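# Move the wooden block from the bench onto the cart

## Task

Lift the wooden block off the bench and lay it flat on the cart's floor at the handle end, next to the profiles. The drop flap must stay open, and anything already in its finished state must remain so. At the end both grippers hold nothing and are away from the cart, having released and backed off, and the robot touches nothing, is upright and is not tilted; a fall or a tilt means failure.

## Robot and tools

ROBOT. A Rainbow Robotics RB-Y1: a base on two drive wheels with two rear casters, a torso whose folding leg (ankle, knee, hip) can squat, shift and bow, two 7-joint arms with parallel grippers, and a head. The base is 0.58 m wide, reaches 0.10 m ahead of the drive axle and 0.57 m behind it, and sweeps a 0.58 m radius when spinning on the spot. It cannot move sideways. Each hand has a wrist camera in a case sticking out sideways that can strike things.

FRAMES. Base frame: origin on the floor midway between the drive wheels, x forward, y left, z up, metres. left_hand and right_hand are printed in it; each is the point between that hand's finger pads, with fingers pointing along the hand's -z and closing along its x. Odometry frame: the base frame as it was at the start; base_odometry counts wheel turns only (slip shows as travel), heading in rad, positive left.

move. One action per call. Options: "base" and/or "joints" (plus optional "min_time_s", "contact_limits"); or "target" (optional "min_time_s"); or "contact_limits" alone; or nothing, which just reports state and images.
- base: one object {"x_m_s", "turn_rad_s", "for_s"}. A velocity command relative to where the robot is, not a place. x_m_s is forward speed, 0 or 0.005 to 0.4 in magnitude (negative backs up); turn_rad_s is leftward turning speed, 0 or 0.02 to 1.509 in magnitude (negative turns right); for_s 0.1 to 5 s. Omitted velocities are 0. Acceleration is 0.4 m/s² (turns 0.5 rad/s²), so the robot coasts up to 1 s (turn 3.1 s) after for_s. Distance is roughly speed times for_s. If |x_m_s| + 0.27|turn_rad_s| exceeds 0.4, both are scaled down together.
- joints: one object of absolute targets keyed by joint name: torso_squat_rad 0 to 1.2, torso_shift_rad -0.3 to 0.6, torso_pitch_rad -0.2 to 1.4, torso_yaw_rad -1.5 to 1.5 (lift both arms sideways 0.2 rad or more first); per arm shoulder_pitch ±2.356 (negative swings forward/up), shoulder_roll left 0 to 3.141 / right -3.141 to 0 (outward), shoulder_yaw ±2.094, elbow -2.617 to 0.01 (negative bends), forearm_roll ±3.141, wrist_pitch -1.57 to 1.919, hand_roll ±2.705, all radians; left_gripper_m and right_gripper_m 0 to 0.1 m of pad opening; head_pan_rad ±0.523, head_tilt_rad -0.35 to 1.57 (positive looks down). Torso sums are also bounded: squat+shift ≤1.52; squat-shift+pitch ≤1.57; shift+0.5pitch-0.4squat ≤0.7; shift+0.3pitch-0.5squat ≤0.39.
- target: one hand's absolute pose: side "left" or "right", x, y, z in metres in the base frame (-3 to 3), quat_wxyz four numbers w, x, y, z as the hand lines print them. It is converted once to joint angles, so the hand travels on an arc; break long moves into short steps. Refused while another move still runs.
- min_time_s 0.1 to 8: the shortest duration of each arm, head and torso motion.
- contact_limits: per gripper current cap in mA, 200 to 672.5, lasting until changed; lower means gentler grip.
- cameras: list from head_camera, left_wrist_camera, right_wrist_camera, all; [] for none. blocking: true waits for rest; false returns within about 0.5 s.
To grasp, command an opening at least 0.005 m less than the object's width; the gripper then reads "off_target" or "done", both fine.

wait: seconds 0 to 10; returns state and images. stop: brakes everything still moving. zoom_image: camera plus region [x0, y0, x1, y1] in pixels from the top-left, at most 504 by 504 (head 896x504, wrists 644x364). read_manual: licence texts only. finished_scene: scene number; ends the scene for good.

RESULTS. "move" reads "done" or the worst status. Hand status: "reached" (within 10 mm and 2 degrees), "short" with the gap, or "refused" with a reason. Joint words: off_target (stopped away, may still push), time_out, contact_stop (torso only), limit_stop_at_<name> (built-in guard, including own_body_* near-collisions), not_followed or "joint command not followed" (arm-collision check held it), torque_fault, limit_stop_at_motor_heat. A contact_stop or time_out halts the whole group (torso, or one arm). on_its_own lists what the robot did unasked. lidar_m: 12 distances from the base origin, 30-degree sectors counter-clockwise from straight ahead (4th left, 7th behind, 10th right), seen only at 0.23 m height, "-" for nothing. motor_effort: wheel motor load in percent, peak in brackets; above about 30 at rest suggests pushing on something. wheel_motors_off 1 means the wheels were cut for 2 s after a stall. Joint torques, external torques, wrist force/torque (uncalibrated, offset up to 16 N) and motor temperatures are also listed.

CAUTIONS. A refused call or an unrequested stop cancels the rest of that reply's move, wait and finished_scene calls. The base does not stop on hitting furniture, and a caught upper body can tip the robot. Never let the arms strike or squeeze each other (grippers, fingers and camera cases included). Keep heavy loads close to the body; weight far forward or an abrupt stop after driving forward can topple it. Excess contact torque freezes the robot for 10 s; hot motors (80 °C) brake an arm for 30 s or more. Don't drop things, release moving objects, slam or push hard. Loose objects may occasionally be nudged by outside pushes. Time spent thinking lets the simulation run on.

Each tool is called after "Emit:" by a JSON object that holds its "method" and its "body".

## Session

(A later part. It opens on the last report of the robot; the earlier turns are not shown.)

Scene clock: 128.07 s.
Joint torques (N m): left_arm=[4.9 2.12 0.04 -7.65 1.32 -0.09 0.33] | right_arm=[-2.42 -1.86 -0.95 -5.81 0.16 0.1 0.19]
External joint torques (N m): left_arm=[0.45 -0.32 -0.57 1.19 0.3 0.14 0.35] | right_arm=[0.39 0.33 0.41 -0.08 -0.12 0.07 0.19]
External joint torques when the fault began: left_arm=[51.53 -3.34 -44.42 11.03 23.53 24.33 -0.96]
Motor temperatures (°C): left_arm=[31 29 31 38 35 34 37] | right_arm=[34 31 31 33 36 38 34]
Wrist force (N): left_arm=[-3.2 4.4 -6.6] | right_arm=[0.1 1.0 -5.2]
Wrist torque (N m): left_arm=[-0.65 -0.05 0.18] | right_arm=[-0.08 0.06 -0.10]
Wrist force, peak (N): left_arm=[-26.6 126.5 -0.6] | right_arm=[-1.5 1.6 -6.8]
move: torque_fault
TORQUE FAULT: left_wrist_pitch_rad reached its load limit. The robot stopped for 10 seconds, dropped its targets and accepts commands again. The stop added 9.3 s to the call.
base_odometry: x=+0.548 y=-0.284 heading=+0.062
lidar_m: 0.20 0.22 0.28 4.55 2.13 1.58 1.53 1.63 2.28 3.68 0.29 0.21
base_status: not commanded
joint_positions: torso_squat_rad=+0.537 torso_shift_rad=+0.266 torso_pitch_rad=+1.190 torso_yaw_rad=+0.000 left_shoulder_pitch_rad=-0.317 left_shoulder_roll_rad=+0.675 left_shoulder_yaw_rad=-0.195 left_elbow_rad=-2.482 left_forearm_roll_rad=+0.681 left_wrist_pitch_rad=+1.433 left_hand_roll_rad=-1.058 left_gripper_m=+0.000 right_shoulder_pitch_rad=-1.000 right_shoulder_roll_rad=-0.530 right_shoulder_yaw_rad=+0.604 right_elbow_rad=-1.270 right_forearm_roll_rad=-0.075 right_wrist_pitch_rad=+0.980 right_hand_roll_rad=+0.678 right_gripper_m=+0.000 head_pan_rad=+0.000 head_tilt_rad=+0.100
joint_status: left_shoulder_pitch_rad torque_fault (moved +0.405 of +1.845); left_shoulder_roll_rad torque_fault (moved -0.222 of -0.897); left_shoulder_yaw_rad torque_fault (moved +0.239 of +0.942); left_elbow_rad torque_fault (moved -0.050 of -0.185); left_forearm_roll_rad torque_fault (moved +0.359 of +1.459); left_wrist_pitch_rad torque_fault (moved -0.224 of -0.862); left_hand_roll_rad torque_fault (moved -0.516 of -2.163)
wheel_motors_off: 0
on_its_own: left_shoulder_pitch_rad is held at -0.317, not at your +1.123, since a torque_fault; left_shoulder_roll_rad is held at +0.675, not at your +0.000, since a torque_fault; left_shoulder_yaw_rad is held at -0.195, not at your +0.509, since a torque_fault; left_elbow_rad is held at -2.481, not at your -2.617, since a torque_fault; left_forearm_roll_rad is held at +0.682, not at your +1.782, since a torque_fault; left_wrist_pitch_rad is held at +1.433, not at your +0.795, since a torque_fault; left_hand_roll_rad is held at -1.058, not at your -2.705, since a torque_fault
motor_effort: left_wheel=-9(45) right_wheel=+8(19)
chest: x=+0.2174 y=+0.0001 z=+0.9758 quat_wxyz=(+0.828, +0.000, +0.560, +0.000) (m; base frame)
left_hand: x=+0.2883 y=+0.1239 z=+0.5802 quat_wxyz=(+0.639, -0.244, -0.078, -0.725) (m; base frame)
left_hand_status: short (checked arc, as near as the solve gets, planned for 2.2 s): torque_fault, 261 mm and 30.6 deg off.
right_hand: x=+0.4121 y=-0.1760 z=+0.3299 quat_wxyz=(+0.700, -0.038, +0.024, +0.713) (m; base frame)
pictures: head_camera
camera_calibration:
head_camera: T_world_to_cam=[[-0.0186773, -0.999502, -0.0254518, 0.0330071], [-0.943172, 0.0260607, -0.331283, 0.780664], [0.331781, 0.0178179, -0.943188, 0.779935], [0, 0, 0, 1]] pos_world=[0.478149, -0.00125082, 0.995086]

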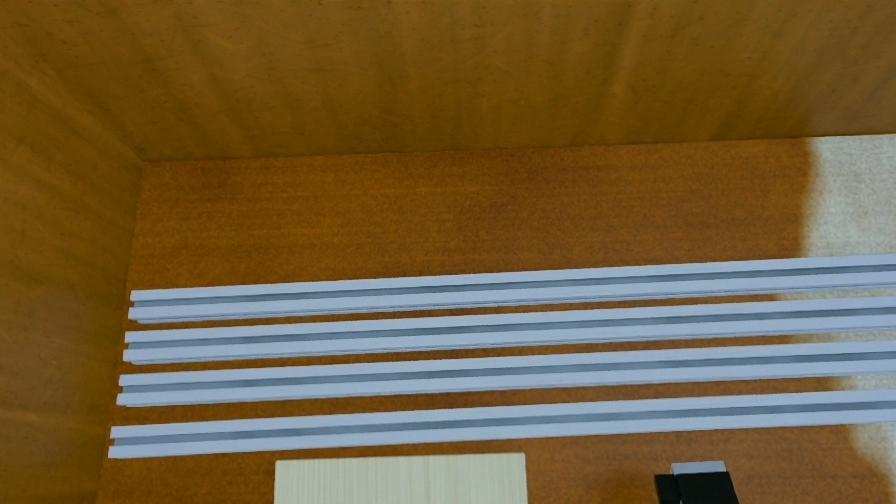

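Emit:
{"method": "move", "body": {"target": {"side":"left","x":0.40,"y":0.18,"z":0.57,"quat_wxyz":[0.707,0,0,-0.707]}, "cameras": []}}

Emit:
{"method": "move", "body": {"target": {"side":"left","x":0.52,"y":0.2,"z":0.57,"quat_wxyz":[0.707,0,0,-0.707]}, "cameras": []}}

Emit:
{"method": "move", "body": {"target": {"side":"left","x":0.64,"y":0.22,"z":0.60,"quat_wxyz":[0.707,0,0,-0.707]}, "cameras": ["head_camera","right_wrist_camera"]}}

Scene clock: 132.37 s.
Joint torques (N m): left_arm=[0.4 1.33 1.59 -7.86 0.41 -0.59 -0.21] | right_arm=[-2.39 -1.74 -1.1 -5.73 -0.01 0.11 0.19]
External joint torques (N m): left_arm=[0.41 -1.45 -0.14 0.93 0.37 -0.44 -0.21] | right_arm=[0.43 0.46 0.26 0.01 -0.3 0.09 0.19]
Motor temperatures (°C): left_arm=[31 29 31 38 35 34 37] | right_arm=[34 31 31 32 36 38 34]
Wrist force (N): left_arm=[1.2 2.4 -7.6] | right_arm=[-0.4 1.5 -5.2]
Wrist torque (N m): left_arm=[-0.43 0.22 0.06] | right_arm=[-0.16 0.05 -0.07]
Wrist force, peak (N): left_arm=[-3.3 4.7 -7.4] | right_arm=[-0.3 1.7 -5.6]
move: done
base_odometry: x=+0.548 y=-0.284 heading=+0.062
lidar_m: 0.20 0.21 0.29 4.54 2.12 1.58 1.53 1.63 2.27 3.67 0.30 0.22
base_status: not commanded
joint_positions: torso_squat_rad=+0.537 torso_shift_rad=+0.266 torso_pitch_rad=+1.190 torso_yaw_rad=+0.000 left_shoulder_pitch_rad=-0.642 left_shoulder_roll_rad=+0.647 left_shoulder_yaw_rad=-0.282 left_elbow_rad=-2.468 left_forearm_roll_rad=+0.210 left_wrist_pitch_rad=+1.783 left_hand_roll_rad=-0.794 left_gripper_m=+0.000 right_shoulder_pitch_rad=-1.000 right_shoulder_roll_rad=-0.530 right_shoulder_yaw_rad=+0.604 right_elbow_rad=-1.270 right_forearm_roll_rad=-0.075 right_wrist_pitch_rad=+0.980 right_hand_roll_rad=+0.678 right_gripper_m=+0.000 head_pan_rad=+0.000 head_tilt_rad=+0.100
joint_status: all done
wheel_motors_off: 0
motor_effort: left_wheel=-10(10) right_wheel=+9(12)
chest: x=+0.2174 y=+0.0001 z=+0.9758 quat_wxyz=(+0.828, +0.000, +0.560, +0.000) (m; base frame)
left_hand: x=+0.4002 y=+0.1801 z=+0.5701 quat_wxyz=(+0.707, +0.000, +0.000, -0.707) (m; base frame)
left_hand_status: reached (checked arc, planned for 0.7 s): 0 mm and 0.0 deg off.
right_hand: x=+0.4121 y=-0.1760 z=+0.3299 quat_wxyz=(+0.700, -0.038, +0.024, +0.713) (m; base frame)
pictures: none
No camera images: "cameras" was empty.

Scene clock: 133.40 s.
Joint torques (N m): left_arm=[-5.22 4.22 4.4 -7.5 -0.11 -0.21 -0.15] | right_arm=[-2.66 -2 -1.14 -5.9 0.09 0.07 0.26]
External joint torques (N m): left_arm=[1.36 -1.22 0.41 0.61 -0.17 -0.06 -0.15] | right_arm=[0.15 0.2 0.22 -0.16 -0.2 0.05 0.26]
Motor temperatures (°C): left_arm=[31 29 31 38 35 34 37] | right_arm=[34 31 31 32 36 38 34]
Wrist force (N): left_arm=[0.3 2.8 -7.1] | right_arm=[-0.1 1.1 -5.1]
Wrist torque (N m): left_arm=[-0.53 0.12 0.11] | right_arm=[-0.09 0.04 -0.07]
Wrist force, peak (N): left_arm=[-1.1 2.1 -8.7] | right_arm=[-0.1 1.3 -5.7]
move: done
base_odometry: x=+0.548 y=-0.284 heading=+0.062
lidar_m: 0.20 0.22 0.30 4.55 2.13 1.58 1.53 1.63 2.26 3.65 0.30 0.22
base_status: not commanded
joint_positions: torso_squat_rad=+0.537 torso_shift_rad=+0.266 torso_pitch_rad=+1.190 torso_yaw_rad=+0.000 left_shoulder_pitch_rad=-1.007 left_shoulder_roll_rad=+0.671 left_shoulder_yaw_rad=-0.094 left_elbow_rad=-2.153 left_forearm_roll_rad=+0.438 left_wrist_pitch_rad=+1.858 left_hand_roll_rad=-0.941 left_gripper_m=+0.000 right_shoulder_pitch_rad=-1.000 right_shoulder_roll_rad=-0.530 right_shoulder_yaw_rad=+0.604 right_elbow_rad=-1.270 right_forearm_roll_rad=-0.075 right_wrist_pitch_rad=+0.980 right_hand_roll_rad=+0.678 right_gripper_m=+0.000 head_pan_rad=+0.000 head_tilt_rad=+0.100
joint_status: all done
wheel_motors_off: 0
motor_effort: left_wheel=-9(10) right_wheel=+8(11)
chest: x=+0.2174 y=+0.0001 z=+0.9758 quat_wxyz=(+0.828, +0.000, +0.560, +0.000) (m; base frame)
left_hand: x=+0.5201 y=+0.2000 z=+0.5701 quat_wxyz=(+0.707, +0.000, +0.000, -0.707) (m; base frame)
left_hand_status: reached (checked arc, planned for 0.7 s): 0 mm and 0.0 deg off.
right_hand: x=+0.4121 y=-0.1760 z=+0.3299 quat_wxyz=(+0.700, -0.038, +0.024, +0.713) (m; base frame)
pictures: none
No camera images: "cameras" was empty.

Scene clock: 134.47 s.
Joint torques (N m): left_arm=[-11.67 6.51 6.49 -6.78 0.23 -0.1 -0.07] | right_arm=[-2.79 -1.59 -1.13 -5.79 0.06 0.08 0.32]
External joint torques (N m): left_arm=[1.74 -1.87 1.35 0.88 0.17 0.05 -0.07] | right_arm=[0.02 0.6 0.22 -0.06 -0.22 0.06 0.32]
Motor temperatures (°C): left_arm=[31 29 31 37 35 34 37] | right_arm=[34 31 31 32 36 38 34]
Wrist force (N): left_arm=[0.0 2.8 -7.3] | right_arm=[0.1 1.2 -5.0]
Wrist torque (N m): left_arm=[-0.47 0.09 0.07] | right_arm=[-0.09 0.10 -0.06]
Wrist force, peak (N): left_arm=[-0.1 2.6 -8.4] | right_arm=[0.0 1.3 -5.7]
move: done
base_odometry: x=+0.548 y=-0.284 heading=+0.062
lidar_m: 0.20 0.21 0.30 4.53 2.12 1.58 1.53 1.62 2.27 3.65 0.30 0.21
base_status: not commanded
joint_positions: torso_squat_rad=+0.537 torso_shift_rad=+0.266 torso_pitch_rad=+1.190 torso_yaw_rad=+0.000 left_shoulder_pitch_rad=-1.402 left_shoulder_roll_rad=+0.729 left_shoulder_yaw_rad=-0.033 left_elbow_rad=-1.746 left_forearm_roll_rad=+0.537 left_wrist_pitch_rad=+1.895 left_hand_roll_rad=-1.100 left_gripper_m=+0.000 right_shoulder_pitch_rad=-1.000 right_shoulder_roll_rad=-0.530 right_shoulder_yaw_rad=+0.604 right_elbow_rad=-1.270 right_forearm_roll_rad=-0.075 right_wrist_pitch_rad=+0.980 right_hand_roll_rad=+0.678 right_gripper_m=+0.000 head_pan_rad=+0.000 head_tilt_rad=+0.100
joint_status: all done
wheel_motors_off: 0
motor_effort: left_wheel=-9(11) right_wheel=+9(11)
chest: x=+0.2174 y=+0.0001 z=+0.9758 quat_wxyz=(+0.828, +0.000, +0.560, +0.000) (m; base frame)
left_hand: x=+0.6401 y=+0.2199 z=+0.6002 quat_wxyz=(+0.707, +0.000, +0.000, -0.707) (m; base frame)
left_hand_status: reached (checked arc, planned for 0.7 s): 0 mm and 0.0 deg off.
right_hand: x=+0.4120 y=-0.1760 z=+0.3299 quat_wxyz=(+0.700, -0.038, +0.024, +0.713) (m; base frame)
pictures: head_camera, right_wrist_camera
camera_calibration:
head_camera: T_world_to_cam=[[-0.0186801, -0.999502, -0.0254513, 0.0330079], [-0.943203, 0.0260614, -0.331193, 0.78059], [0.331691, 0.017819, -0.94322, 0.780009], [0, 0, 0, 1]] pos_world=[0.478149, -0.00125082, 0.995086]
right_wrist_camera: T_world_to_cam=[[0.0465671, -0.99701, 0.0616662, -0.216298], [-0.870565, -0.0102338, 0.491947, 0.221734], [-0.489845, -0.076593, -0.868439, 0.547062], [0, 0, 0, 1]] pos_world=[0.471082, -0.171481, 0.379346]

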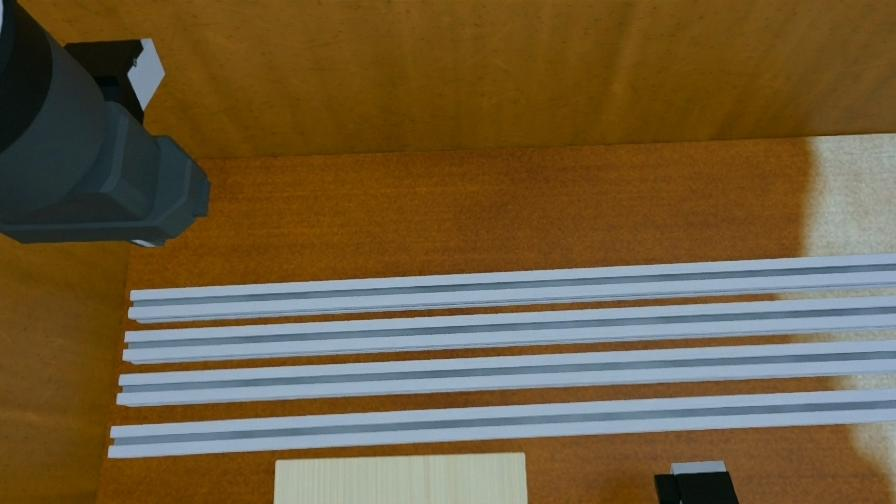

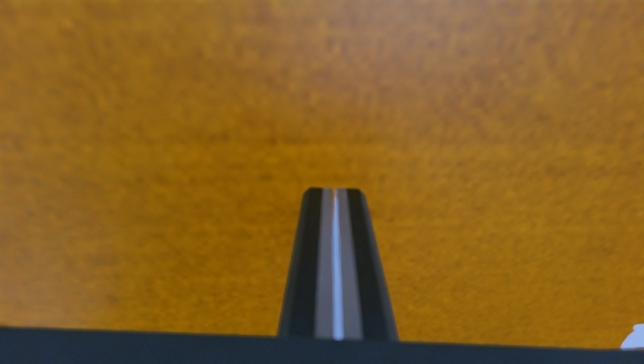

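Emit:
{"method": "move", "body": {"target": {"side":"right","x":0.385,"y":-0.09,"z":0.33,"quat_wxyz":[0.707,0,0,0.707]}, "cameras": ["right_wrist_camera"]}}

Emit:
{"method": "move", "body": {"target": {"side":"right","x":0.381,"y":0.0,"z":0.33,"quat_wxyz":[0.707,0,0,0.707]}, "min_time_s": 1.5, "cameras": ["head_camera"]}}

Scene clock: 137.40 s.
Joint torques (N m): left_arm=[-12.21 6.59 6.34 -6.78 0.14 -0.21 0.05] | right_arm=[-3.81 0.68 -0.76 -5.8 0.2 0.18 -0.06]
External joint torques (N m): left_arm=[1.2 -1.79 1.2 0.89 0.08 -0.06 0.05] | right_arm=[-0.77 -0.97 -0.59 0.43 0.02 0.27 -0.06]
Motor temperatures (°C): left_arm=[31 29 31 37 35 33 37] | right_arm=[34 31 31 32 36 38 34]
Wrist force (N): left_arm=[-1.1 2.2 -7.9] | right_arm=[-0.4 1.1 -4.8]
Wrist torque (N m): left_arm=[-0.41 -0.02 0.10] | right_arm=[-0.13 0.05 -0.11]
Wrist force, peak (N): left_arm=[-0.3 2.6 -8.5] | right_arm=[-1.2 1.1 -5.6]
move: done
base_odometry: x=+0.548 y=-0.284 heading=+0.062
lidar_m: 0.19 0.21 0.29 4.54 2.11 1.58 1.52 1.63 2.28 3.68 0.30 0.21
base_status: not commanded
joint_positions: torso_squat_rad=+0.537 torso_shift_rad=+0.266 torso_pitch_rad=+1.190 torso_yaw_rad=+0.000 left_shoulder_pitch_rad=-1.402 left_shoulder_roll_rad=+0.729 left_shoulder_yaw_rad=-0.033 left_elbow_rad=-1.746 left_forearm_roll_rad=+0.537 left_wrist_pitch_rad=+1.895 left_hand_roll_rad=-1.100 left_gripper_m=+0.000 right_shoulder_pitch_rad=-1.028 right_shoulder_roll_rad=-0.372 right_shoulder_yaw_rad=+0.656 right_elbow_rad=-1.212 right_forearm_roll_rad=-0.011 right_wrist_pitch_rad=+0.975 right_hand_roll_rad=+0.604 right_gripper_m=+0.000 head_pan_rad=+0.000 head_tilt_rad=+0.100
joint_status: all done
wheel_motors_off: 0
motor_effort: left_wheel=-8(10) right_wheel=+7(10)
chest: x=+0.2174 y=+0.0001 z=+0.9758 quat_wxyz=(+0.828, +0.000, +0.560, +0.000) (m; base frame)
left_hand: x=+0.6401 y=+0.2200 z=+0.6001 quat_wxyz=(+0.707, +0.000, +0.000, -0.707) (m; base frame)
right_hand: x=+0.3848 y=-0.0898 z=+0.3302 quat_wxyz=(+0.707, +0.000, +0.000, +0.707) (m; base frame)
right_hand_status: reached (checked arc, planned for 0.5 s): 0 mm and 0.0 deg off.
pictures: right_wrist_camera
camera_calibration:
right_wrist_camera: T_world_to_cam=[[0.0289837, -0.999222, -0.0267394, -0.0933355], [-0.861121, -0.0385436, 0.506936, 0.187542], [-0.507573, 0.00833298, -0.861569, 0.552704], [0, 0, 0, 1]] pos_world=[0.444739, -0.09064, 0.378625]

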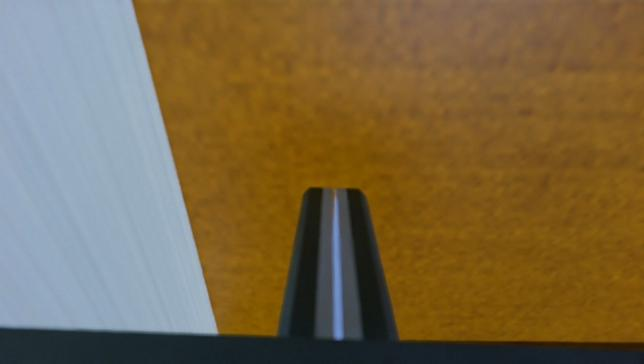

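Scene clock: 139.23 s.
Joint torques (N m): left_arm=[-11.97 6.43 6.43 -6.86 0.14 -0.04 -0.04] | right_arm=[-9.34 13.65 2.44 -8.97 -0.12 -1.46 -0.26]
External joint torques (N m): left_arm=[1.44 -1.94 1.29 0.81 0.08 0.11 -0.04] | right_arm=[-4.02 7.03 1.82 -2.84 -0.31 -1.38 -0.26]
Motor temperatures (°C): left_arm=[31 28 31 37 35 33 37] | right_arm=[34 31 31 32 36 38 34]
Wrist force (N): left_arm=[0.1 2.7 -7.6] | right_arm=[-6.6 2.6 -7.4]
Wrist torque (N m): left_arm=[-0.48 0.10 0.09] | right_arm=[-0.17 -0.06 -0.08]
Wrist force, peak (N): left_arm=[-0.1 3.4 -8.3] | right_arm=[-24.2 -9.5 15.2]
move: done
base_odometry: x=+0.548 y=-0.284 heading=+0.062
lidar_m: 0.20 0.20 0.30 4.54 2.12 1.57 1.53 1.62 2.27 3.67 0.31 0.22
base_status: not commanded
joint_positions: torso_squat_rad=+0.537 torso_shift_rad=+0.266 torso_pitch_rad=+1.190 torso_yaw_rad=+0.000 left_shoulder_pitch_rad=-1.402 left_shoulder_roll_rad=+0.729 left_shoulder_yaw_rad=-0.033 left_elbow_rad=-1.746 left_forearm_roll_rad=+0.537 left_wrist_pitch_rad=+1.895 left_hand_roll_rad=-1.100 left_gripper_m=+0.000 right_shoulder_pitch_rad=-1.189 right_shoulder_roll_rad=-0.135 right_shoulder_yaw_rad=+0.709 right_elbow_rad=-0.920 right_forearm_roll_rad=+0.098 right_wrist_pitch_rad=+0.964 right_hand_roll_rad=+0.481 right_gripper_m=+0.000 head_pan_rad=+0.000 head_tilt_rad=+0.100
joint_status: all done
wheel_motors_off: 0
motor_effort: left_wheel=-13(15) right_wheel=+8(11)
chest: x=+0.2173 y=+0.0000 z=+0.9759 quat_wxyz=(+0.828, +0.000, +0.560, +0.000) (m; base frame)
left_hand: x=+0.6401 y=+0.2198 z=+0.6002 quat_wxyz=(+0.707, +0.000, +0.000, -0.707) (m; base frame)
right_hand: x=+0.3806 y=-0.0018 z=+0.3296 quat_wxyz=(+0.707, -0.001, +0.001, +0.707) (m; base frame)
right_hand_status: reached (checked arc, planned for 1.5 s): 2 mm and 0.2 deg off.
pictures: head_camera
camera_calibration:
head_camera: T_world_to_cam=[[-0.0188337, -0.999503, -0.0252948, 0.0328271], [-0.943137, 0.0261578, -0.331373, 0.780679], [0.33187, 0.0176155, -0.943161, 0.779994], [0, 0, 0, 1]] pos_world=[0.478049, -0.00135002, 0.995186]

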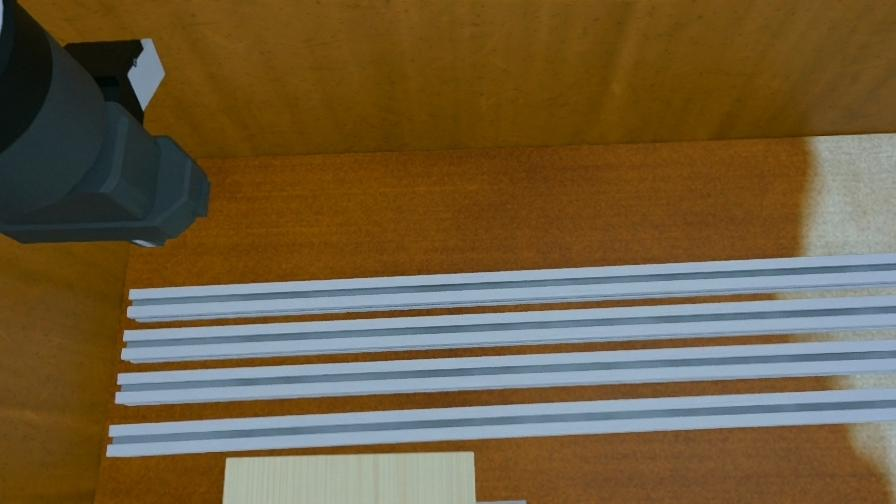

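Emit:
{"method": "move", "body": {"target": {"side":"right","x":0.376,"y":0.06,"z":0.33,"quat_wxyz":[0.707,0,0,0.707]}, "min_time_s": 1, "cameras": []}}

Emit:
{"method": "move", "body": {"target": {"side":"right","x":0.372,"y":0.118,"z":0.33,"quat_wxyz":[0.707,0,0,0.707]}, "min_time_s": 1, "cameras": ["head_camera"]}}

Scene clock: 141.50 s.
Joint torques (N m): left_arm=[-12.41 6.67 5.96 -7.08 0.09 -0.24 -0.09] | right_arm=[0.35 7.07 1.43 -0.46 -0.9 0.42 0.33]
External joint torques (N m): left_arm=[1.02 -1.71 0.82 0.59 0.03 -0.09 -0.09] | right_arm=[8.66 -2.23 2.12 4.76 -1.08 0.52 0.33]
Motor temperatures (°C): left_arm=[31 28 31 37 35 33 37] | right_arm=[34 31 31 32 36 38 34]
Wrist force (N): left_arm=[-0.7 2.6 -7.5] | right_arm=[-1.6 -5.2 19.6]
Wrist torque (N m): left_arm=[-0.49 0.01 0.13] | right_arm=[-0.11 -0.35 -0.16]
Wrist force, peak (N): left_arm=[0.3 3.5 -8.8] | right_arm=[-31.9 10.1 144.4]
move: done
base_odometry: x=+0.548 y=-0.284 heading=+0.062
lidar_m: 0.21 0.23 0.32 4.54 2.12 1.58 1.53 1.63 2.28 3.66 0.31 0.22
base_status: not commanded
joint_positions: torso_squat_rad=+0.537 torso_shift_rad=+0.266 torso_pitch_rad=+1.189 torso_yaw_rad=+0.000 left_shoulder_pitch_rad=-1.402 left_shoulder_roll_rad=+0.729 left_shoulder_yaw_rad=-0.033 left_elbow_rad=-1.745 left_forearm_roll_rad=+0.537 left_wrist_pitch_rad=+1.895 left_hand_roll_rad=-1.100 left_gripper_m=+0.000 right_shoulder_pitch_rad=-1.490 right_shoulder_roll_rad=+0.001 right_shoulder_yaw_rad=+1.185 right_elbow_rad=-0.518 right_forearm_roll_rad=-0.236 right_wrist_pitch_rad=+0.820 right_hand_roll_rad=+0.180 right_gripper_m=+0.000 head_pan_rad=+0.000 head_tilt_rad=+0.100
joint_status: all done
wheel_motors_off: 0
motor_effort: left_wheel=-11(31) right_wheel=+8(22)
chest: x=+0.2170 y=+0.0000 z=+0.9762 quat_wxyz=(+0.828, +0.000, +0.560, +0.000) (m; base frame)
left_hand: x=+0.6401 y=+0.2199 z=+0.6010 quat_wxyz=(+0.707, +0.001, -0.001, -0.707) (m; base frame)
right_hand: x=+0.3777 y=+0.0610 z=+0.3317 quat_wxyz=(+0.707, +0.004, -0.008, +0.707) (m; base frame)
right_hand_status: reached (checked arc, planned for 1.0 s): 3 mm and 1.0 deg off.
pictures: none
No camera images: "cameras" was empty.

Scene clock: 142.83 s.
Joint torques (N m): left_arm=[-12.43 6.87 6.17 -7.15 0.05 -0.26 -0.09] | right_arm=[-12.65 17.28 -1.54 -7.16 0.23 -2.42 -0.01]
External joint torques (N m): left_arm=[0.98 -1.5 1.03 0.52 -0.01 -0.11 -0.09] | right_arm=[-4.22 7.85 -0.14 -2.79 0.03 -1.8 -0.02]
Motor temperatures (°C): left_arm=[31 28 31 37 35 33 37] | right_arm=[34 31 31 32 36 38 34]
Wrist force (N): left_arm=[0.1 2.3 -7.6] | right_arm=[-9.4 3.9 -2.5]
Wrist torque (N m): left_arm=[-0.42 0.11 0.10] | right_arm=[-0.24 0.15 -0.15]
Wrist force, peak (N): left_arm=[-0.8 2.6 -8.5] | right_arm=[-49.3 -1.6 105.1]
move: short
base_odometry: x=+0.548 y=-0.284 heading=+0.062
lidar_m: 0.22 0.23 0.34 4.53 2.12 1.59 1.53 1.63 2.28 3.68 0.32 0.23
base_status: not commanded
joint_positions: torso_squat_rad=+0.537 torso_shift_rad=+0.266 torso_pitch_rad=+1.190 torso_yaw_rad=+0.000 left_shoulder_pitch_rad=-1.402 left_shoulder_roll_rad=+0.729 left_shoulder_yaw_rad=-0.033 left_elbow_rad=-1.745 left_forearm_roll_rad=+0.537 left_wrist_pitch_rad=+1.895 left_hand_roll_rad=-1.100 left_gripper_m=+0.000 right_shoulder_pitch_rad=-1.558 right_shoulder_roll_rad=-0.002 right_shoulder_yaw_rad=+1.569 right_elbow_rad=-0.458 right_forearm_roll_rad=-0.457 right_wrist_pitch_rad=+0.443 right_hand_roll_rad=-0.025 right_gripper_m=+0.000 head_pan_rad=+0.000 head_tilt_rad=+0.100
joint_status: all done
wheel_motors_off: 0
motor_effort: left_wheel=-14(29) right_wheel=+12(22)
chest: x=+0.2173 y=+0.0000 z=+0.9759 quat_wxyz=(+0.828, +0.000, +0.560, +0.000) (m; base frame)
left_hand: x=+0.6401 y=+0.2198 z=+0.6001 quat_wxyz=(+0.707, +0.000, +0.000, -0.707) (m; base frame)
right_hand: x=+0.3716 y=+0.1148 z=+0.3307 quat_wxyz=(+0.700, +0.092, -0.119, +0.699) (m; base frame)
right_hand_status: short (checked arc, as near as the solve gets, planned for 1.0 s): 3 mm and 17.2 deg off. The place is met; only the turn is off.
pictures: head_camera
camera_calibration:
head_camera: T_world_to_cam=[[-0.018739, -0.999505, -0.0252632, 0.0327501], [-0.943138, 0.026058, -0.331377, 0.780683], [0.331872, 0.017617, -0.94316, 0.779992], [0, 0, 0, 1]] pos_world=[0.478049, -0.00135032, 0.995186]

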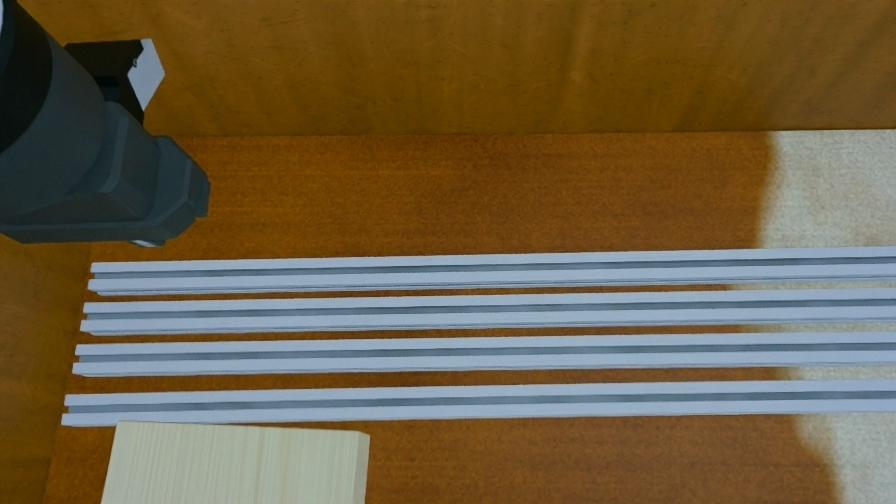

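Emit:
{"method": "move", "body": {"target": {"side":"right","x":0.376,"y":0.05,"z":0.35,"quat_wxyz":[0.707,0,0,0.707]}, "min_time_s": 1, "cameras": ["head_camera","right_wrist_camera"]}}

Emit:
{"method": "zoom_image", "body": {"camera": "head_camera", "region": [0, 350, 500, 504]}}

Scene clock: 146.63 s.
Joint torques (N m): left_arm=[-12.39 6.78 6.17 -7.25 0.13 -0.23 -0.03] | right_arm=[-10.42 7.98 -1.83 -5.77 -0.12 -0.16 -0.2]
External joint torques (N m): left_arm=[1.02 -1.59 1.03 0.42 0.07 -0.08 -0.03] | right_arm=[-1.13 0.71 0.86 -0.63 -0.3 -0.1 -0.2]
Motor temperatures (°C): left_arm=[31 28 31 37 35 33 37] | right_arm=[34 31 31 32 36 38 34]
Wrist force (N): left_arm=[0.4 2.6 -8.2] | right_arm=[-0.2 2.3 -5.0]
Wrist torque (N m): left_arm=[-0.52 0.15 0.09] | right_arm=[-0.25 0.09 -0.08]
Wrist force, peak (N): left_arm=[-0.3 3.2 -8.3] | right_arm=[-9.6 4.2 -3.0]
move: done
base_odometry: x=+0.548 y=-0.284 heading=+0.062
lidar_m: 0.22 0.23 0.33 4.54 2.13 1.59 1.53 1.62 2.29 3.66 0.32 0.23
base_status: not commanded
joint_positions: torso_squat_rad=+0.537 torso_shift_rad=+0.266 torso_pitch_rad=+1.190 torso_yaw_rad=+0.000 left_shoulder_pitch_rad=-1.402 left_shoulder_roll_rad=+0.729 left_shoulder_yaw_rad=-0.033 left_elbow_rad=-1.745 left_forearm_roll_rad=+0.537 left_wrist_pitch_rad=+1.895 left_hand_roll_rad=-1.100 left_gripper_m=+0.000 right_shoulder_pitch_rad=-1.615 right_shoulder_roll_rad=-0.172 right_shoulder_yaw_rad=+1.574 right_elbow_rad=-0.844 right_forearm_roll_rad=-0.506 right_wrist_pitch_rad=+0.948 right_hand_roll_rad=-0.070 right_gripper_m=+0.000 head_pan_rad=+0.000 head_tilt_rad=+0.100
joint_status: all done
wheel_motors_off: 0
motor_effort: left_wheel=-9(13) right_wheel=+10(13)
chest: x=+0.2173 y=+0.0001 z=+0.9759 quat_wxyz=(+0.828, +0.000, +0.560, +0.000) (m; base frame)
left_hand: x=+0.6401 y=+0.2199 z=+0.6001 quat_wxyz=(+0.707, +0.000, +0.000, -0.707) (m; base frame)
right_hand: x=+0.3755 y=+0.0501 z=+0.3503 quat_wxyz=(+0.707, +0.000, +0.002, +0.707) (m; base frame)
right_hand_status: reached (checked arc, planned for 1.0 s): 1 mm and 0.2 deg off.
pictures: head_camera, right_wrist_camera
camera_calibration:
head_camera: T_world_to_cam=[[-0.018709, -0.999503, -0.0253571, 0.0329289], [-0.943171, 0.0260592, -0.331285, 0.780605], [0.331782, 0.017718, -0.94319, 0.780064], [0, 0, 0, 1]] pos_world=[0.478049, -0.00125057, 0.995186]
right_wrist_camera: T_world_to_cam=[[0.0292179, -0.999287, -0.0238928, 0.0462064], [-0.859531, -0.0373189, 0.509719, 0.173141], [-0.510248, 0.00564366, -0.860009, 0.564739], [0, 0, 0, 1]] pos_world=[0.435627, 0.0494477, 0.398531]

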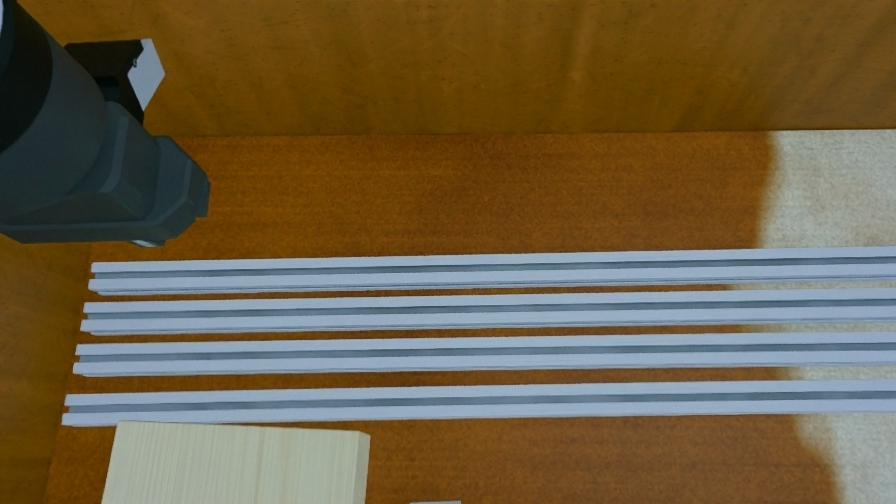

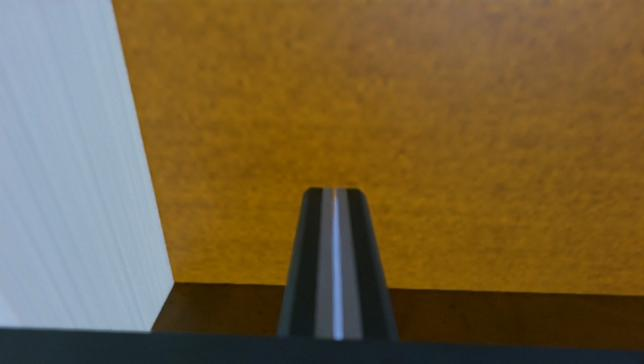

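Scaled by 1.008 from the camera's 896x504 image, which has a finer 1280x720 frame.

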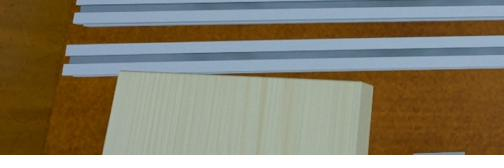

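Emit:
{"method": "move", "body": {"target": {"side":"right","x":0.40,"y":-0.06,"z":0.42,"quat_wxyz":[0.707,0,0,0.707]}, "cameras": []}}

Emit:
{"method": "move", "body": {"target": {"side":"right","x":0.43,"y":-0.15,"z":0.48,"quat_wxyz":[0.707,0,0,0.707]}, "cameras": []}}

Emit:
{"method": "move", "body": {"joints": {"torso_pitch_rad":0.9}, "cameras": ["head_camera"]}}

Scene clock: 151.77 s.
Joint torques (N m): left_arm=[-12.29 6.66 6.17 -7.2 0.13 -0.23 -0.02] | right_arm=[-9.94 0.71 -4.02 -7.23 0.13 0 -0.16]
External joint torques (N m): left_arm=[1.12 -1.71 1.03 0.47 0.07 -0.08 -0.02] | right_arm=[-0.83 1.44 0.34 -0.89 -0.09 0.05 -0.16]
Motor temperatures (°C): left_arm=[31 28 31 37 35 33 37] | right_arm=[34 30 31 32 36 37 34]
Wrist force (N): left_arm=[-0.3 2.6 -7.2] | right_arm=[-0.6 3.0 -4.1]
Wrist torque (N m): left_arm=[-0.47 0.06 0.05] | right_arm=[-0.37 0.04 -0.08]
Wrist force, peak (N): left_arm=[-0.3 3.0 -8.6] | right_arm=[0.1 3.3 -4.8]
move: done
base_odometry: x=+0.548 y=-0.284 heading=+0.062
lidar_m: 0.21 0.24 0.33 4.56 2.14 1.58 1.53 1.63 2.28 3.67 0.33 0.22
base_status: not commanded
joint_positions: torso_squat_rad=+0.537 torso_shift_rad=+0.266 torso_pitch_rad=+1.190 torso_yaw_rad=+0.000 left_shoulder_pitch_rad=-1.402 left_shoulder_roll_rad=+0.729 left_shoulder_yaw_rad=-0.033 left_elbow_rad=-1.745 left_forearm_roll_rad=+0.537 left_wrist_pitch_rad=+1.895 left_hand_roll_rad=-1.100 left_gripper_m=+0.000 right_shoulder_pitch_rad=-1.652 right_shoulder_roll_rad=-0.735 right_shoulder_yaw_rad=+1.588 right_elbow_rad=-1.665 right_forearm_roll_rad=-0.469 right_wrist_pitch_rad=+1.173 right_hand_roll_rad=-0.209 right_gripper_m=+0.000 head_pan_rad=+0.000 head_tilt_rad=+0.100
joint_status: all done
wheel_motors_off: 0
motor_effort: left_wheel=-10(10) right_wheel=+10(13)
chest: x=+0.2173 y=+0.0001 z=+0.9759 quat_wxyz=(+0.828, +0.000, +0.560, +0.000) (m; base frame)
left_hand: x=+0.6401 y=+0.2200 z=+0.6001 quat_wxyz=(+0.707, +0.000, +0.000, -0.707) (m; base frame)
right_hand: x=+0.4000 y=-0.0601 z=+0.4200 quat_wxyz=(+0.707, +0.000, +0.000, +0.707) (m; base frame)
right_hand_status: reached (checked arc, planned for 1.2 s): 0 mm and 0.0 deg off.
pictures: none
No camera images: "cameras" was empty.

Scene clock: 152.83 s.
Joint torques (N m): left_arm=[-12.28 6.53 6.06 -7.19 0.07 -0.26 -0.09] | right_arm=[-9.61 -5.22 -5.8 -6.63 -0.04 -0.11 0.09]
External joint torques (N m): left_arm=[1.13 -1.84 0.92 0.48 0.01 -0.11 -0.09] | right_arm=[-1 0.86 -1.02 -0.58 -0.26 -0.06 0.09]
Motor temperatures (°C): left_arm=[31 28 31 37 35 33 37] | right_arm=[34 30 31 32 36 37 34]
Wrist force (N): left_arm=[-0.4 3.0 -7.8] | right_arm=[0.1 2.2 -4.3]
Wrist torque (N m): left_arm=[-0.47 0.07 0.06] | right_arm=[-0.22 0.11 -0.06]
Wrist force, peak (N): left_arm=[0.3 2.0 -8.5] | right_arm=[0.3 2.8 -4.8]
move: done
base_odometry: x=+0.548 y=-0.284 heading=+0.062
lidar_m: 0.22 0.23 0.33 4.54 2.13 1.59 1.54 1.63 2.28 3.66 0.31 0.23
base_status: not commanded
joint_positions: torso_squat_rad=+0.537 torso_shift_rad=+0.266 torso_pitch_rad=+1.190 torso_yaw_rad=+0.000 left_shoulder_pitch_rad=-1.402 left_shoulder_roll_rad=+0.729 left_shoulder_yaw_rad=-0.033 left_elbow_rad=-1.745 left_forearm_roll_rad=+0.537 left_wrist_pitch_rad=+1.895 left_hand_roll_rad=-1.100 left_gripper_m=+0.000 right_shoulder_pitch_rad=-1.697 right_shoulder_roll_rad=-1.133 right_shoulder_yaw_rad=+1.571 right_elbow_rad=-2.030 right_forearm_roll_rad=-0.530 right_wrist_pitch_rad=+1.160 right_hand_roll_rad=-0.162 right_gripper_m=+0.000 head_pan_rad=+0.000 head_tilt_rad=+0.100
joint_status: all done
wheel_motors_off: 0
motor_effort: left_wheel=-9(11) right_wheel=+9(10)
chest: x=+0.2173 y=+0.0001 z=+0.9759 quat_wxyz=(+0.828, +0.000, +0.560, +0.000) (m; base frame)
left_hand: x=+0.6401 y=+0.2200 z=+0.6001 quat_wxyz=(+0.707, +0.000, +0.000, -0.707) (m; base frame)
right_hand: x=+0.4298 y=-0.1499 z=+0.4795 quat_wxyz=(+0.707, +0.000, +0.000, +0.707) (m; base frame)
right_hand_status: reached (checked arc, planned for 0.7 s): 1 mm and 0.1 deg off.
pictures: none
No camera images: "cameras" was empty.

Scene clock: 154.63 s.
Joint torques (N m): left_arm=[-15.86 7.6 6.5 -6.45 -0.23 -0.65 -0.09] | right_arm=[-13.65 -6.05 -7.53 -4.74 0.52 0.07 -0.11]
External joint torques (N m): left_arm=[1.3 -1.74 0.62 0.47 -0.03 0 -0.09] | right_arm=[-0.7 1.01 -0.35 -0.51 -0.17 0.03 -0.11]
Motor temperatures (°C): left_arm=[31 28 31 37 35 33 37] | right_arm=[34 30 31 32 36 37 34]
Wrist force (N): left_arm=[0.2 1.4 -7.4] | right_arm=[-0.4 4.2 -4.3]
Wrist torque (N m): left_arm=[-0.41 0.15 0.06] | right_arm=[-0.37 0.08 -0.10]
Wrist force, peak (N): left_arm=[-0.4 2.9 -8.6] | right_arm=[-0.3 4.3 -4.6]
move: done
base_odometry: x=+0.548 y=-0.284 heading=+0.062
lidar_m: 0.22 0.24 0.32 4.54 2.11 1.59 1.53 1.62 2.26 3.67 0.32 0.23
base_status: not commanded
joint_positions: torso_squat_rad=+0.537 torso_shift_rad=+0.266 torso_pitch_rad=+0.900 torso_yaw_rad=+0.000 left_shoulder_pitch_rad=-1.402 left_shoulder_roll_rad=+0.729 left_shoulder_yaw_rad=-0.033 left_elbow_rad=-1.745 left_forearm_roll_rad=+0.537 left_wrist_pitch_rad=+1.895 left_hand_roll_rad=-1.100 left_gripper_m=+0.000 right_shoulder_pitch_rad=-1.697 right_shoulder_roll_rad=-1.133 right_shoulder_yaw_rad=+1.571 right_elbow_rad=-2.030 right_forearm_roll_rad=-0.530 right_wrist_pitch_rad=+1.160 right_hand_roll_rad=-0.162 right_gripper_m=+0.000 head_pan_rad=+0.000 head_tilt_rad=+0.100
joint_status: all done
wheel_motors_off: 0
motor_effort: left_wheel=-9(10) right_wheel=+9(10)
chest: x=+0.1725 y=+0.0001 z=+1.0532 quat_wxyz=(+0.900, +0.000, +0.435, +0.000) (m; base frame)
left_hand: x=+0.6850 y=+0.2200 z=+0.8140 quat_wxyz=(+0.700, +0.102, -0.102, -0.700) (m; base frame)
right_hand: x=+0.5181 y=-0.1498 z=+0.6383 quat_wxyz=(+0.700, -0.103, -0.102, +0.700) (m; base frame)
pictures: head_camera
camera_calibration:
head_camera: T_world_to_cam=[[-0.0106204, -0.999502, -0.0297302, 0.0372558], [-0.809082, 0.026061, -0.587118, 1.01027], [0.5876, 0.0178187, -0.808955, 0.6824], [0, 0, 0, 1]] pos_world=[0.416805, -0.00125082, 1.14628]

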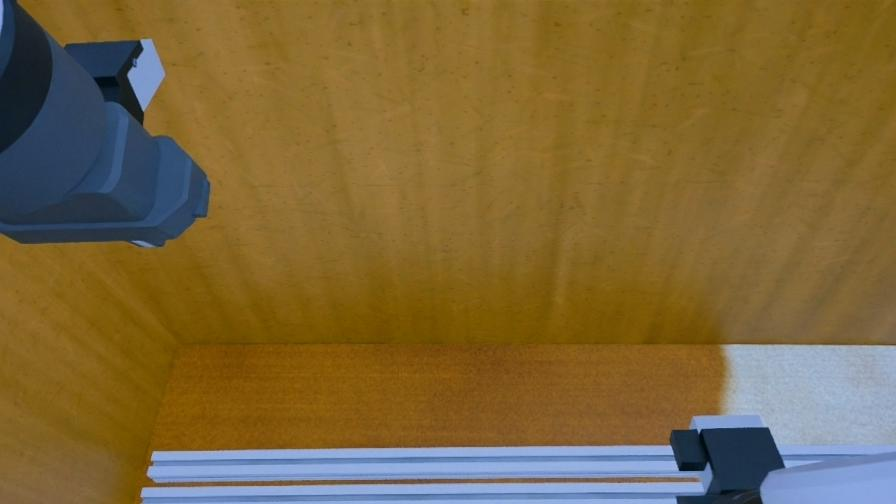

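Emit:
{"method": "move", "body": {"joints": {"torso_squat_rad":0.0,"torso_shift_rad":0.0}}}

Scene clock: 160.37 s.
Joint torques (N m): left_arm=[-15.85 7.66 6.85 -6.67 -0.19 -0.73 -0.11] | right_arm=[-13.84 -6.31 -7.54 -4.58 0.48 -0.02 0]
External joint torques (N m): left_arm=[1.31 -1.68 0.98 0.26 0.01 -0.08 -0.11] | right_arm=[-0.89 0.75 -0.35 -0.35 -0.22 -0.06 0]
Motor temperatures (°C): left_arm=[31 28 31 37 34 33 37] | right_arm=[34 30 31 32 36 37 34]
Wrist force (N): left_arm=[-0.1 0.7 -7.6] | right_arm=[-0.3 4.4 -4.0]
Wrist torque (N m): left_arm=[-0.35 0.06 0.06] | right_arm=[-0.34 0.05 -0.09]
Wrist force, peak (N): left_arm=[-0.7 2.1 -8.1] | right_arm=[0.4 4.4 -4.7]
move: done
base_odometry: x=+0.548 y=-0.284 heading=+0.062
lidar_m: 0.21 0.24 0.33 4.55 2.12 1.58 1.53 1.62 2.28 3.67 0.33 0.23
base_status: not commanded
joint_positions: torso_squat_rad=+0.000 torso_shift_rad=+0.000 torso_pitch_rad=+0.900 torso_yaw_rad=+0.000 left_shoulder_pitch_rad=-1.402 left_shoulder_roll_rad=+0.729 left_shoulder_yaw_rad=-0.033 left_elbow_rad=-1.745 left_forearm_roll_rad=+0.537 left_wrist_pitch_rad=+1.895 left_hand_roll_rad=-1.100 left_gripper_m=+0.000 right_shoulder_pitch_rad=-1.697 right_shoulder_roll_rad=-1.133 right_shoulder_yaw_rad=+1.571 right_elbow_rad=-2.030 right_forearm_roll_rad=-0.530 right_wrist_pitch_rad=+1.160 right_hand_roll_rad=-0.162 right_gripper_m=+0.000 head_pan_rad=+0.000 head_tilt_rad=+0.100
joint_status: all done
wheel_motors_off: 0
motor_effort: left_wheel=-7(13) right_wheel=+13(13)
chest: x=+0.0143 y=+0.0001 z=+1.1729 quat_wxyz=(+0.900, +0.000, +0.435, +0.000) (m; base frame)
left_hand: x=+0.5268 y=+0.2200 z=+0.9337 quat_wxyz=(+0.700, +0.102, -0.102, -0.700) (m; base frame)
right_hand: x=+0.3599 y=-0.1498 z=+0.7580 quat_wxyz=(+0.700, -0.103, -0.102, +0.700) (m; base frame)
pictures: head_camera, left_wrist_camera, right_wrist_camera
camera_calibration:
head_camera: T_world_to_cam=[[-0.0106204, -0.999502, -0.0297302, 0.0391324], [-0.809082, 0.026061, -0.587118, 0.95257], [0.5876, 0.0178187, -0.808955, 0.872051], [0, 0, 0, 1]] pos_world=[0.258705, -0.00125082, 1.26588]
left_wrist_camera: T_world_to_cam=[[0.0283534, -0.999598, -0.000682028, 0.205044], [-0.982208, -0.0279869, 0.185697, 0.379243], [-0.185641, -0.00459525, -0.982607, 1.08874], [0, 0, 0, 1]] pos_world=[0.568797, 0.220578, 0.999519]
right_wrist_camera: T_world_to_cam=[[0.0350218, -0.999259, -0.0159897, -0.151429], [-0.970253, -0.0378315, 0.239118, 0.189359], [-0.239546, 0.00713973, -0.970859, 0.895399], [0, 0, 0, 1]] pos_world=[0.403519, -0.150546, 0.821606]

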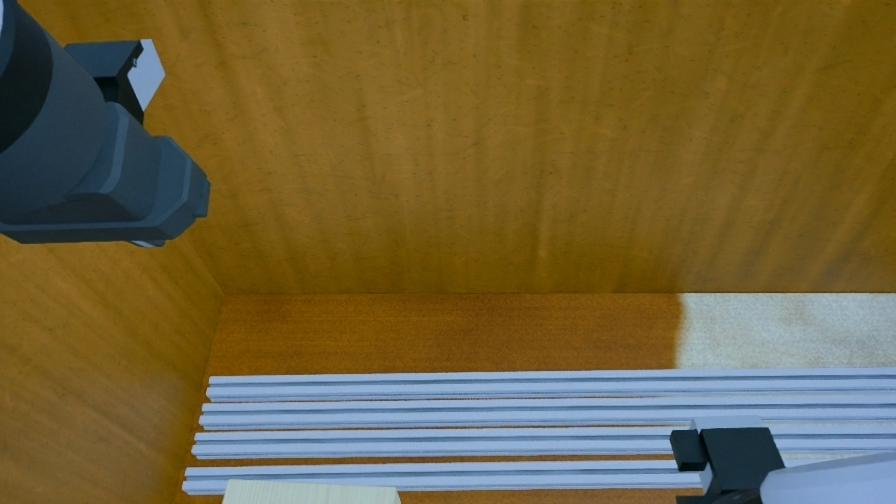

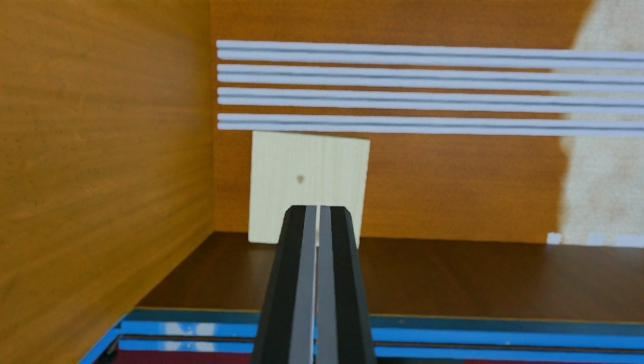

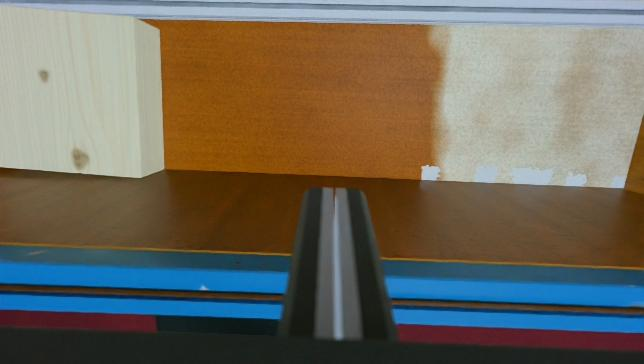

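Emit:
{"method": "move", "body": {"base": {"x_m_s":-0.25,"for_s":1.8}, "joints": {"head_tilt_rad":0.3}}}

Scene clock: 168.17 s.
Joint torques (N m): left_arm=[-15.99 7.79 6.6 -6.43 -0.17 -0.64 0] | right_arm=[-13.54 -6.1 -7.39 -4.68 0.58 0.11 0.03]
External joint torques (N m): left_arm=[1.16 -1.55 0.72 0.5 0.03 0.01 0] | right_arm=[-0.59 0.95 -0.2 -0.45 -0.12 0.07 0.03]
Motor temperatures (°C): left_arm=[31 28 31 37 34 33 37] | right_arm=[34 30 31 31 36 37 34]
Wrist force (N): left_arm=[0.1 0.5 -7.7] | right_arm=[-0.1 4.3 -4.2]
Wrist torque (N m): left_arm=[-0.32 0.10 0.07] | right_arm=[-0.41 0.10 -0.09]
Wrist force, peak (N): left_arm=[0.0 1.8 -8.3] | right_arm=[0.1 4.7 -4.9]
move: done
base_odometry: x=+0.099 y=-0.311 heading=+0.060
lidar_m: 0.67 0.70 1.80 3.87 1.52 1.11 1.08 1.15 1.61 4.73 0.94 0.70
base_status: done (sent for 1.8 of 1.8 s)
joint_positions: torso_squat_rad=+0.000 torso_shift_rad=+0.000 torso_pitch_rad=+0.900 torso_yaw_rad=+0.000 left_shoulder_pitch_rad=-1.402 left_shoulder_roll_rad=+0.729 left_shoulder_yaw_rad=-0.033 left_elbow_rad=-1.745 left_forearm_roll_rad=+0.537 left_wrist_pitch_rad=+1.895 left_hand_roll_rad=-1.100 left_gripper_m=+0.000 right_shoulder_pitch_rad=-1.697 right_shoulder_roll_rad=-1.133 right_shoulder_yaw_rad=+1.571 right_elbow_rad=-2.030 right_forearm_roll_rad=-0.530 right_wrist_pitch_rad=+1.160 right_hand_roll_rad=-0.162 right_gripper_m=+0.000 head_pan_rad=+0.000 head_tilt_rad=+0.300
joint_status: all done
wheel_motors_off: 0
motor_effort: left_wheel=-20(32) right_wheel=+19(38)
chest: x=+0.0143 y=+0.0001 z=+1.1729 quat_wxyz=(+0.900, +0.000, +0.435, +0.000) (m; base frame)
left_hand: x=+0.5268 y=+0.2200 z=+0.9337 quat_wxyz=(+0.700, +0.102, -0.102, -0.700) (m; base frame)
right_hand: x=+0.3600 y=-0.1498 z=+0.7580 quat_wxyz=(+0.700, -0.103, -0.102, +0.700) (m; base frame)
pictures: head_camera, left_wrist_camera, right_wrist_camera
camera_calibration:
head_camera: T_world_to_cam=[[-0.0163119, -0.999502, -0.0270286, 0.0367279], [-0.909569, 0.0260595, -0.414735, 0.750525], [0.415233, 0.0178193, -0.909541, 1.03271], [0, 0, 0, 1]] pos_world=[0.254439, -0.00125083, 1.25155]
left_wrist_camera: T_world_to_cam=[[0.0283534, -0.999598, -0.000682028, 0.205041], [-0.982208, -0.0279869, 0.185697, 0.379323], [-0.185641, -0.00459525, -0.982607, 1.08886], [0, 0, 0, 1]] pos_world=[0.568897, 0.220578, 0.999619]
right_wrist_camera: T_world_to_cam=[[0.0350243, -0.999259, -0.0159846, -0.151438], [-0.970282, -0.0378319, 0.239001, 0.189564], [-0.239429, 0.00713869, -0.970888, 0.8954], [0, 0, 0, 1]] pos_world=[0.403619, -0.150546, 0.821606]

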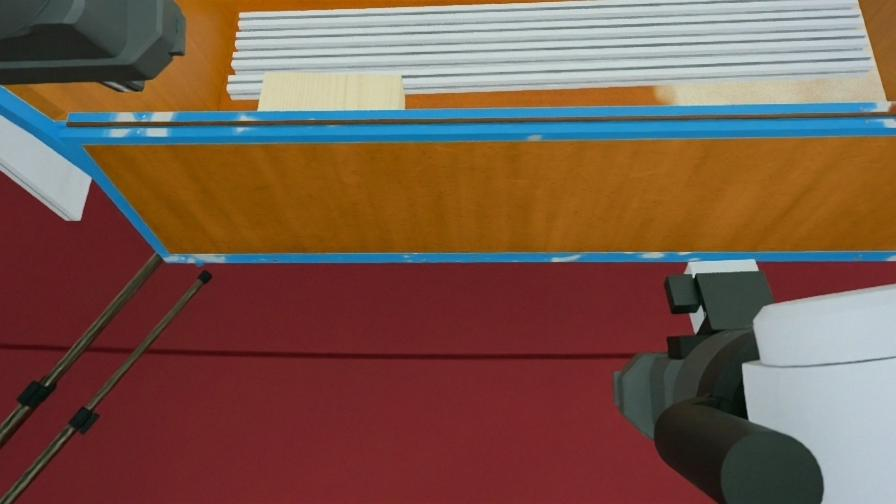

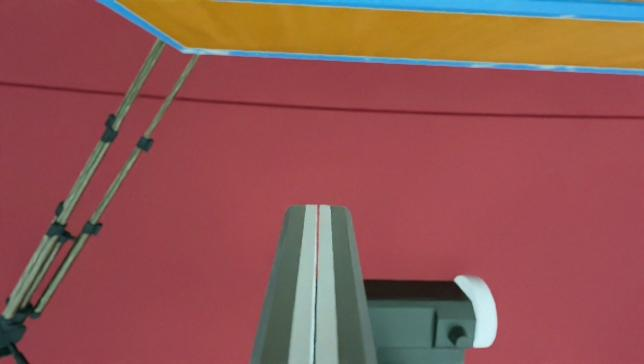

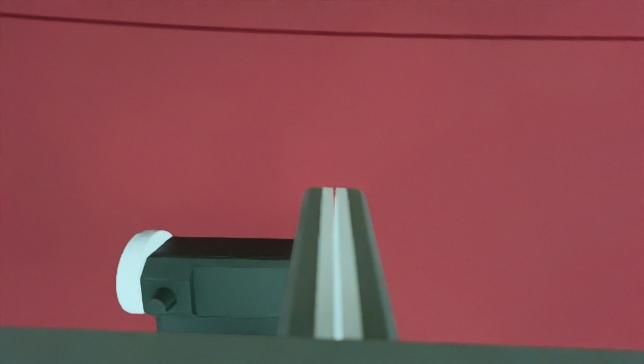

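Emit:
{"method": "finished_scene", "body": {"scene": 2}}

The scene is finished: the task was done.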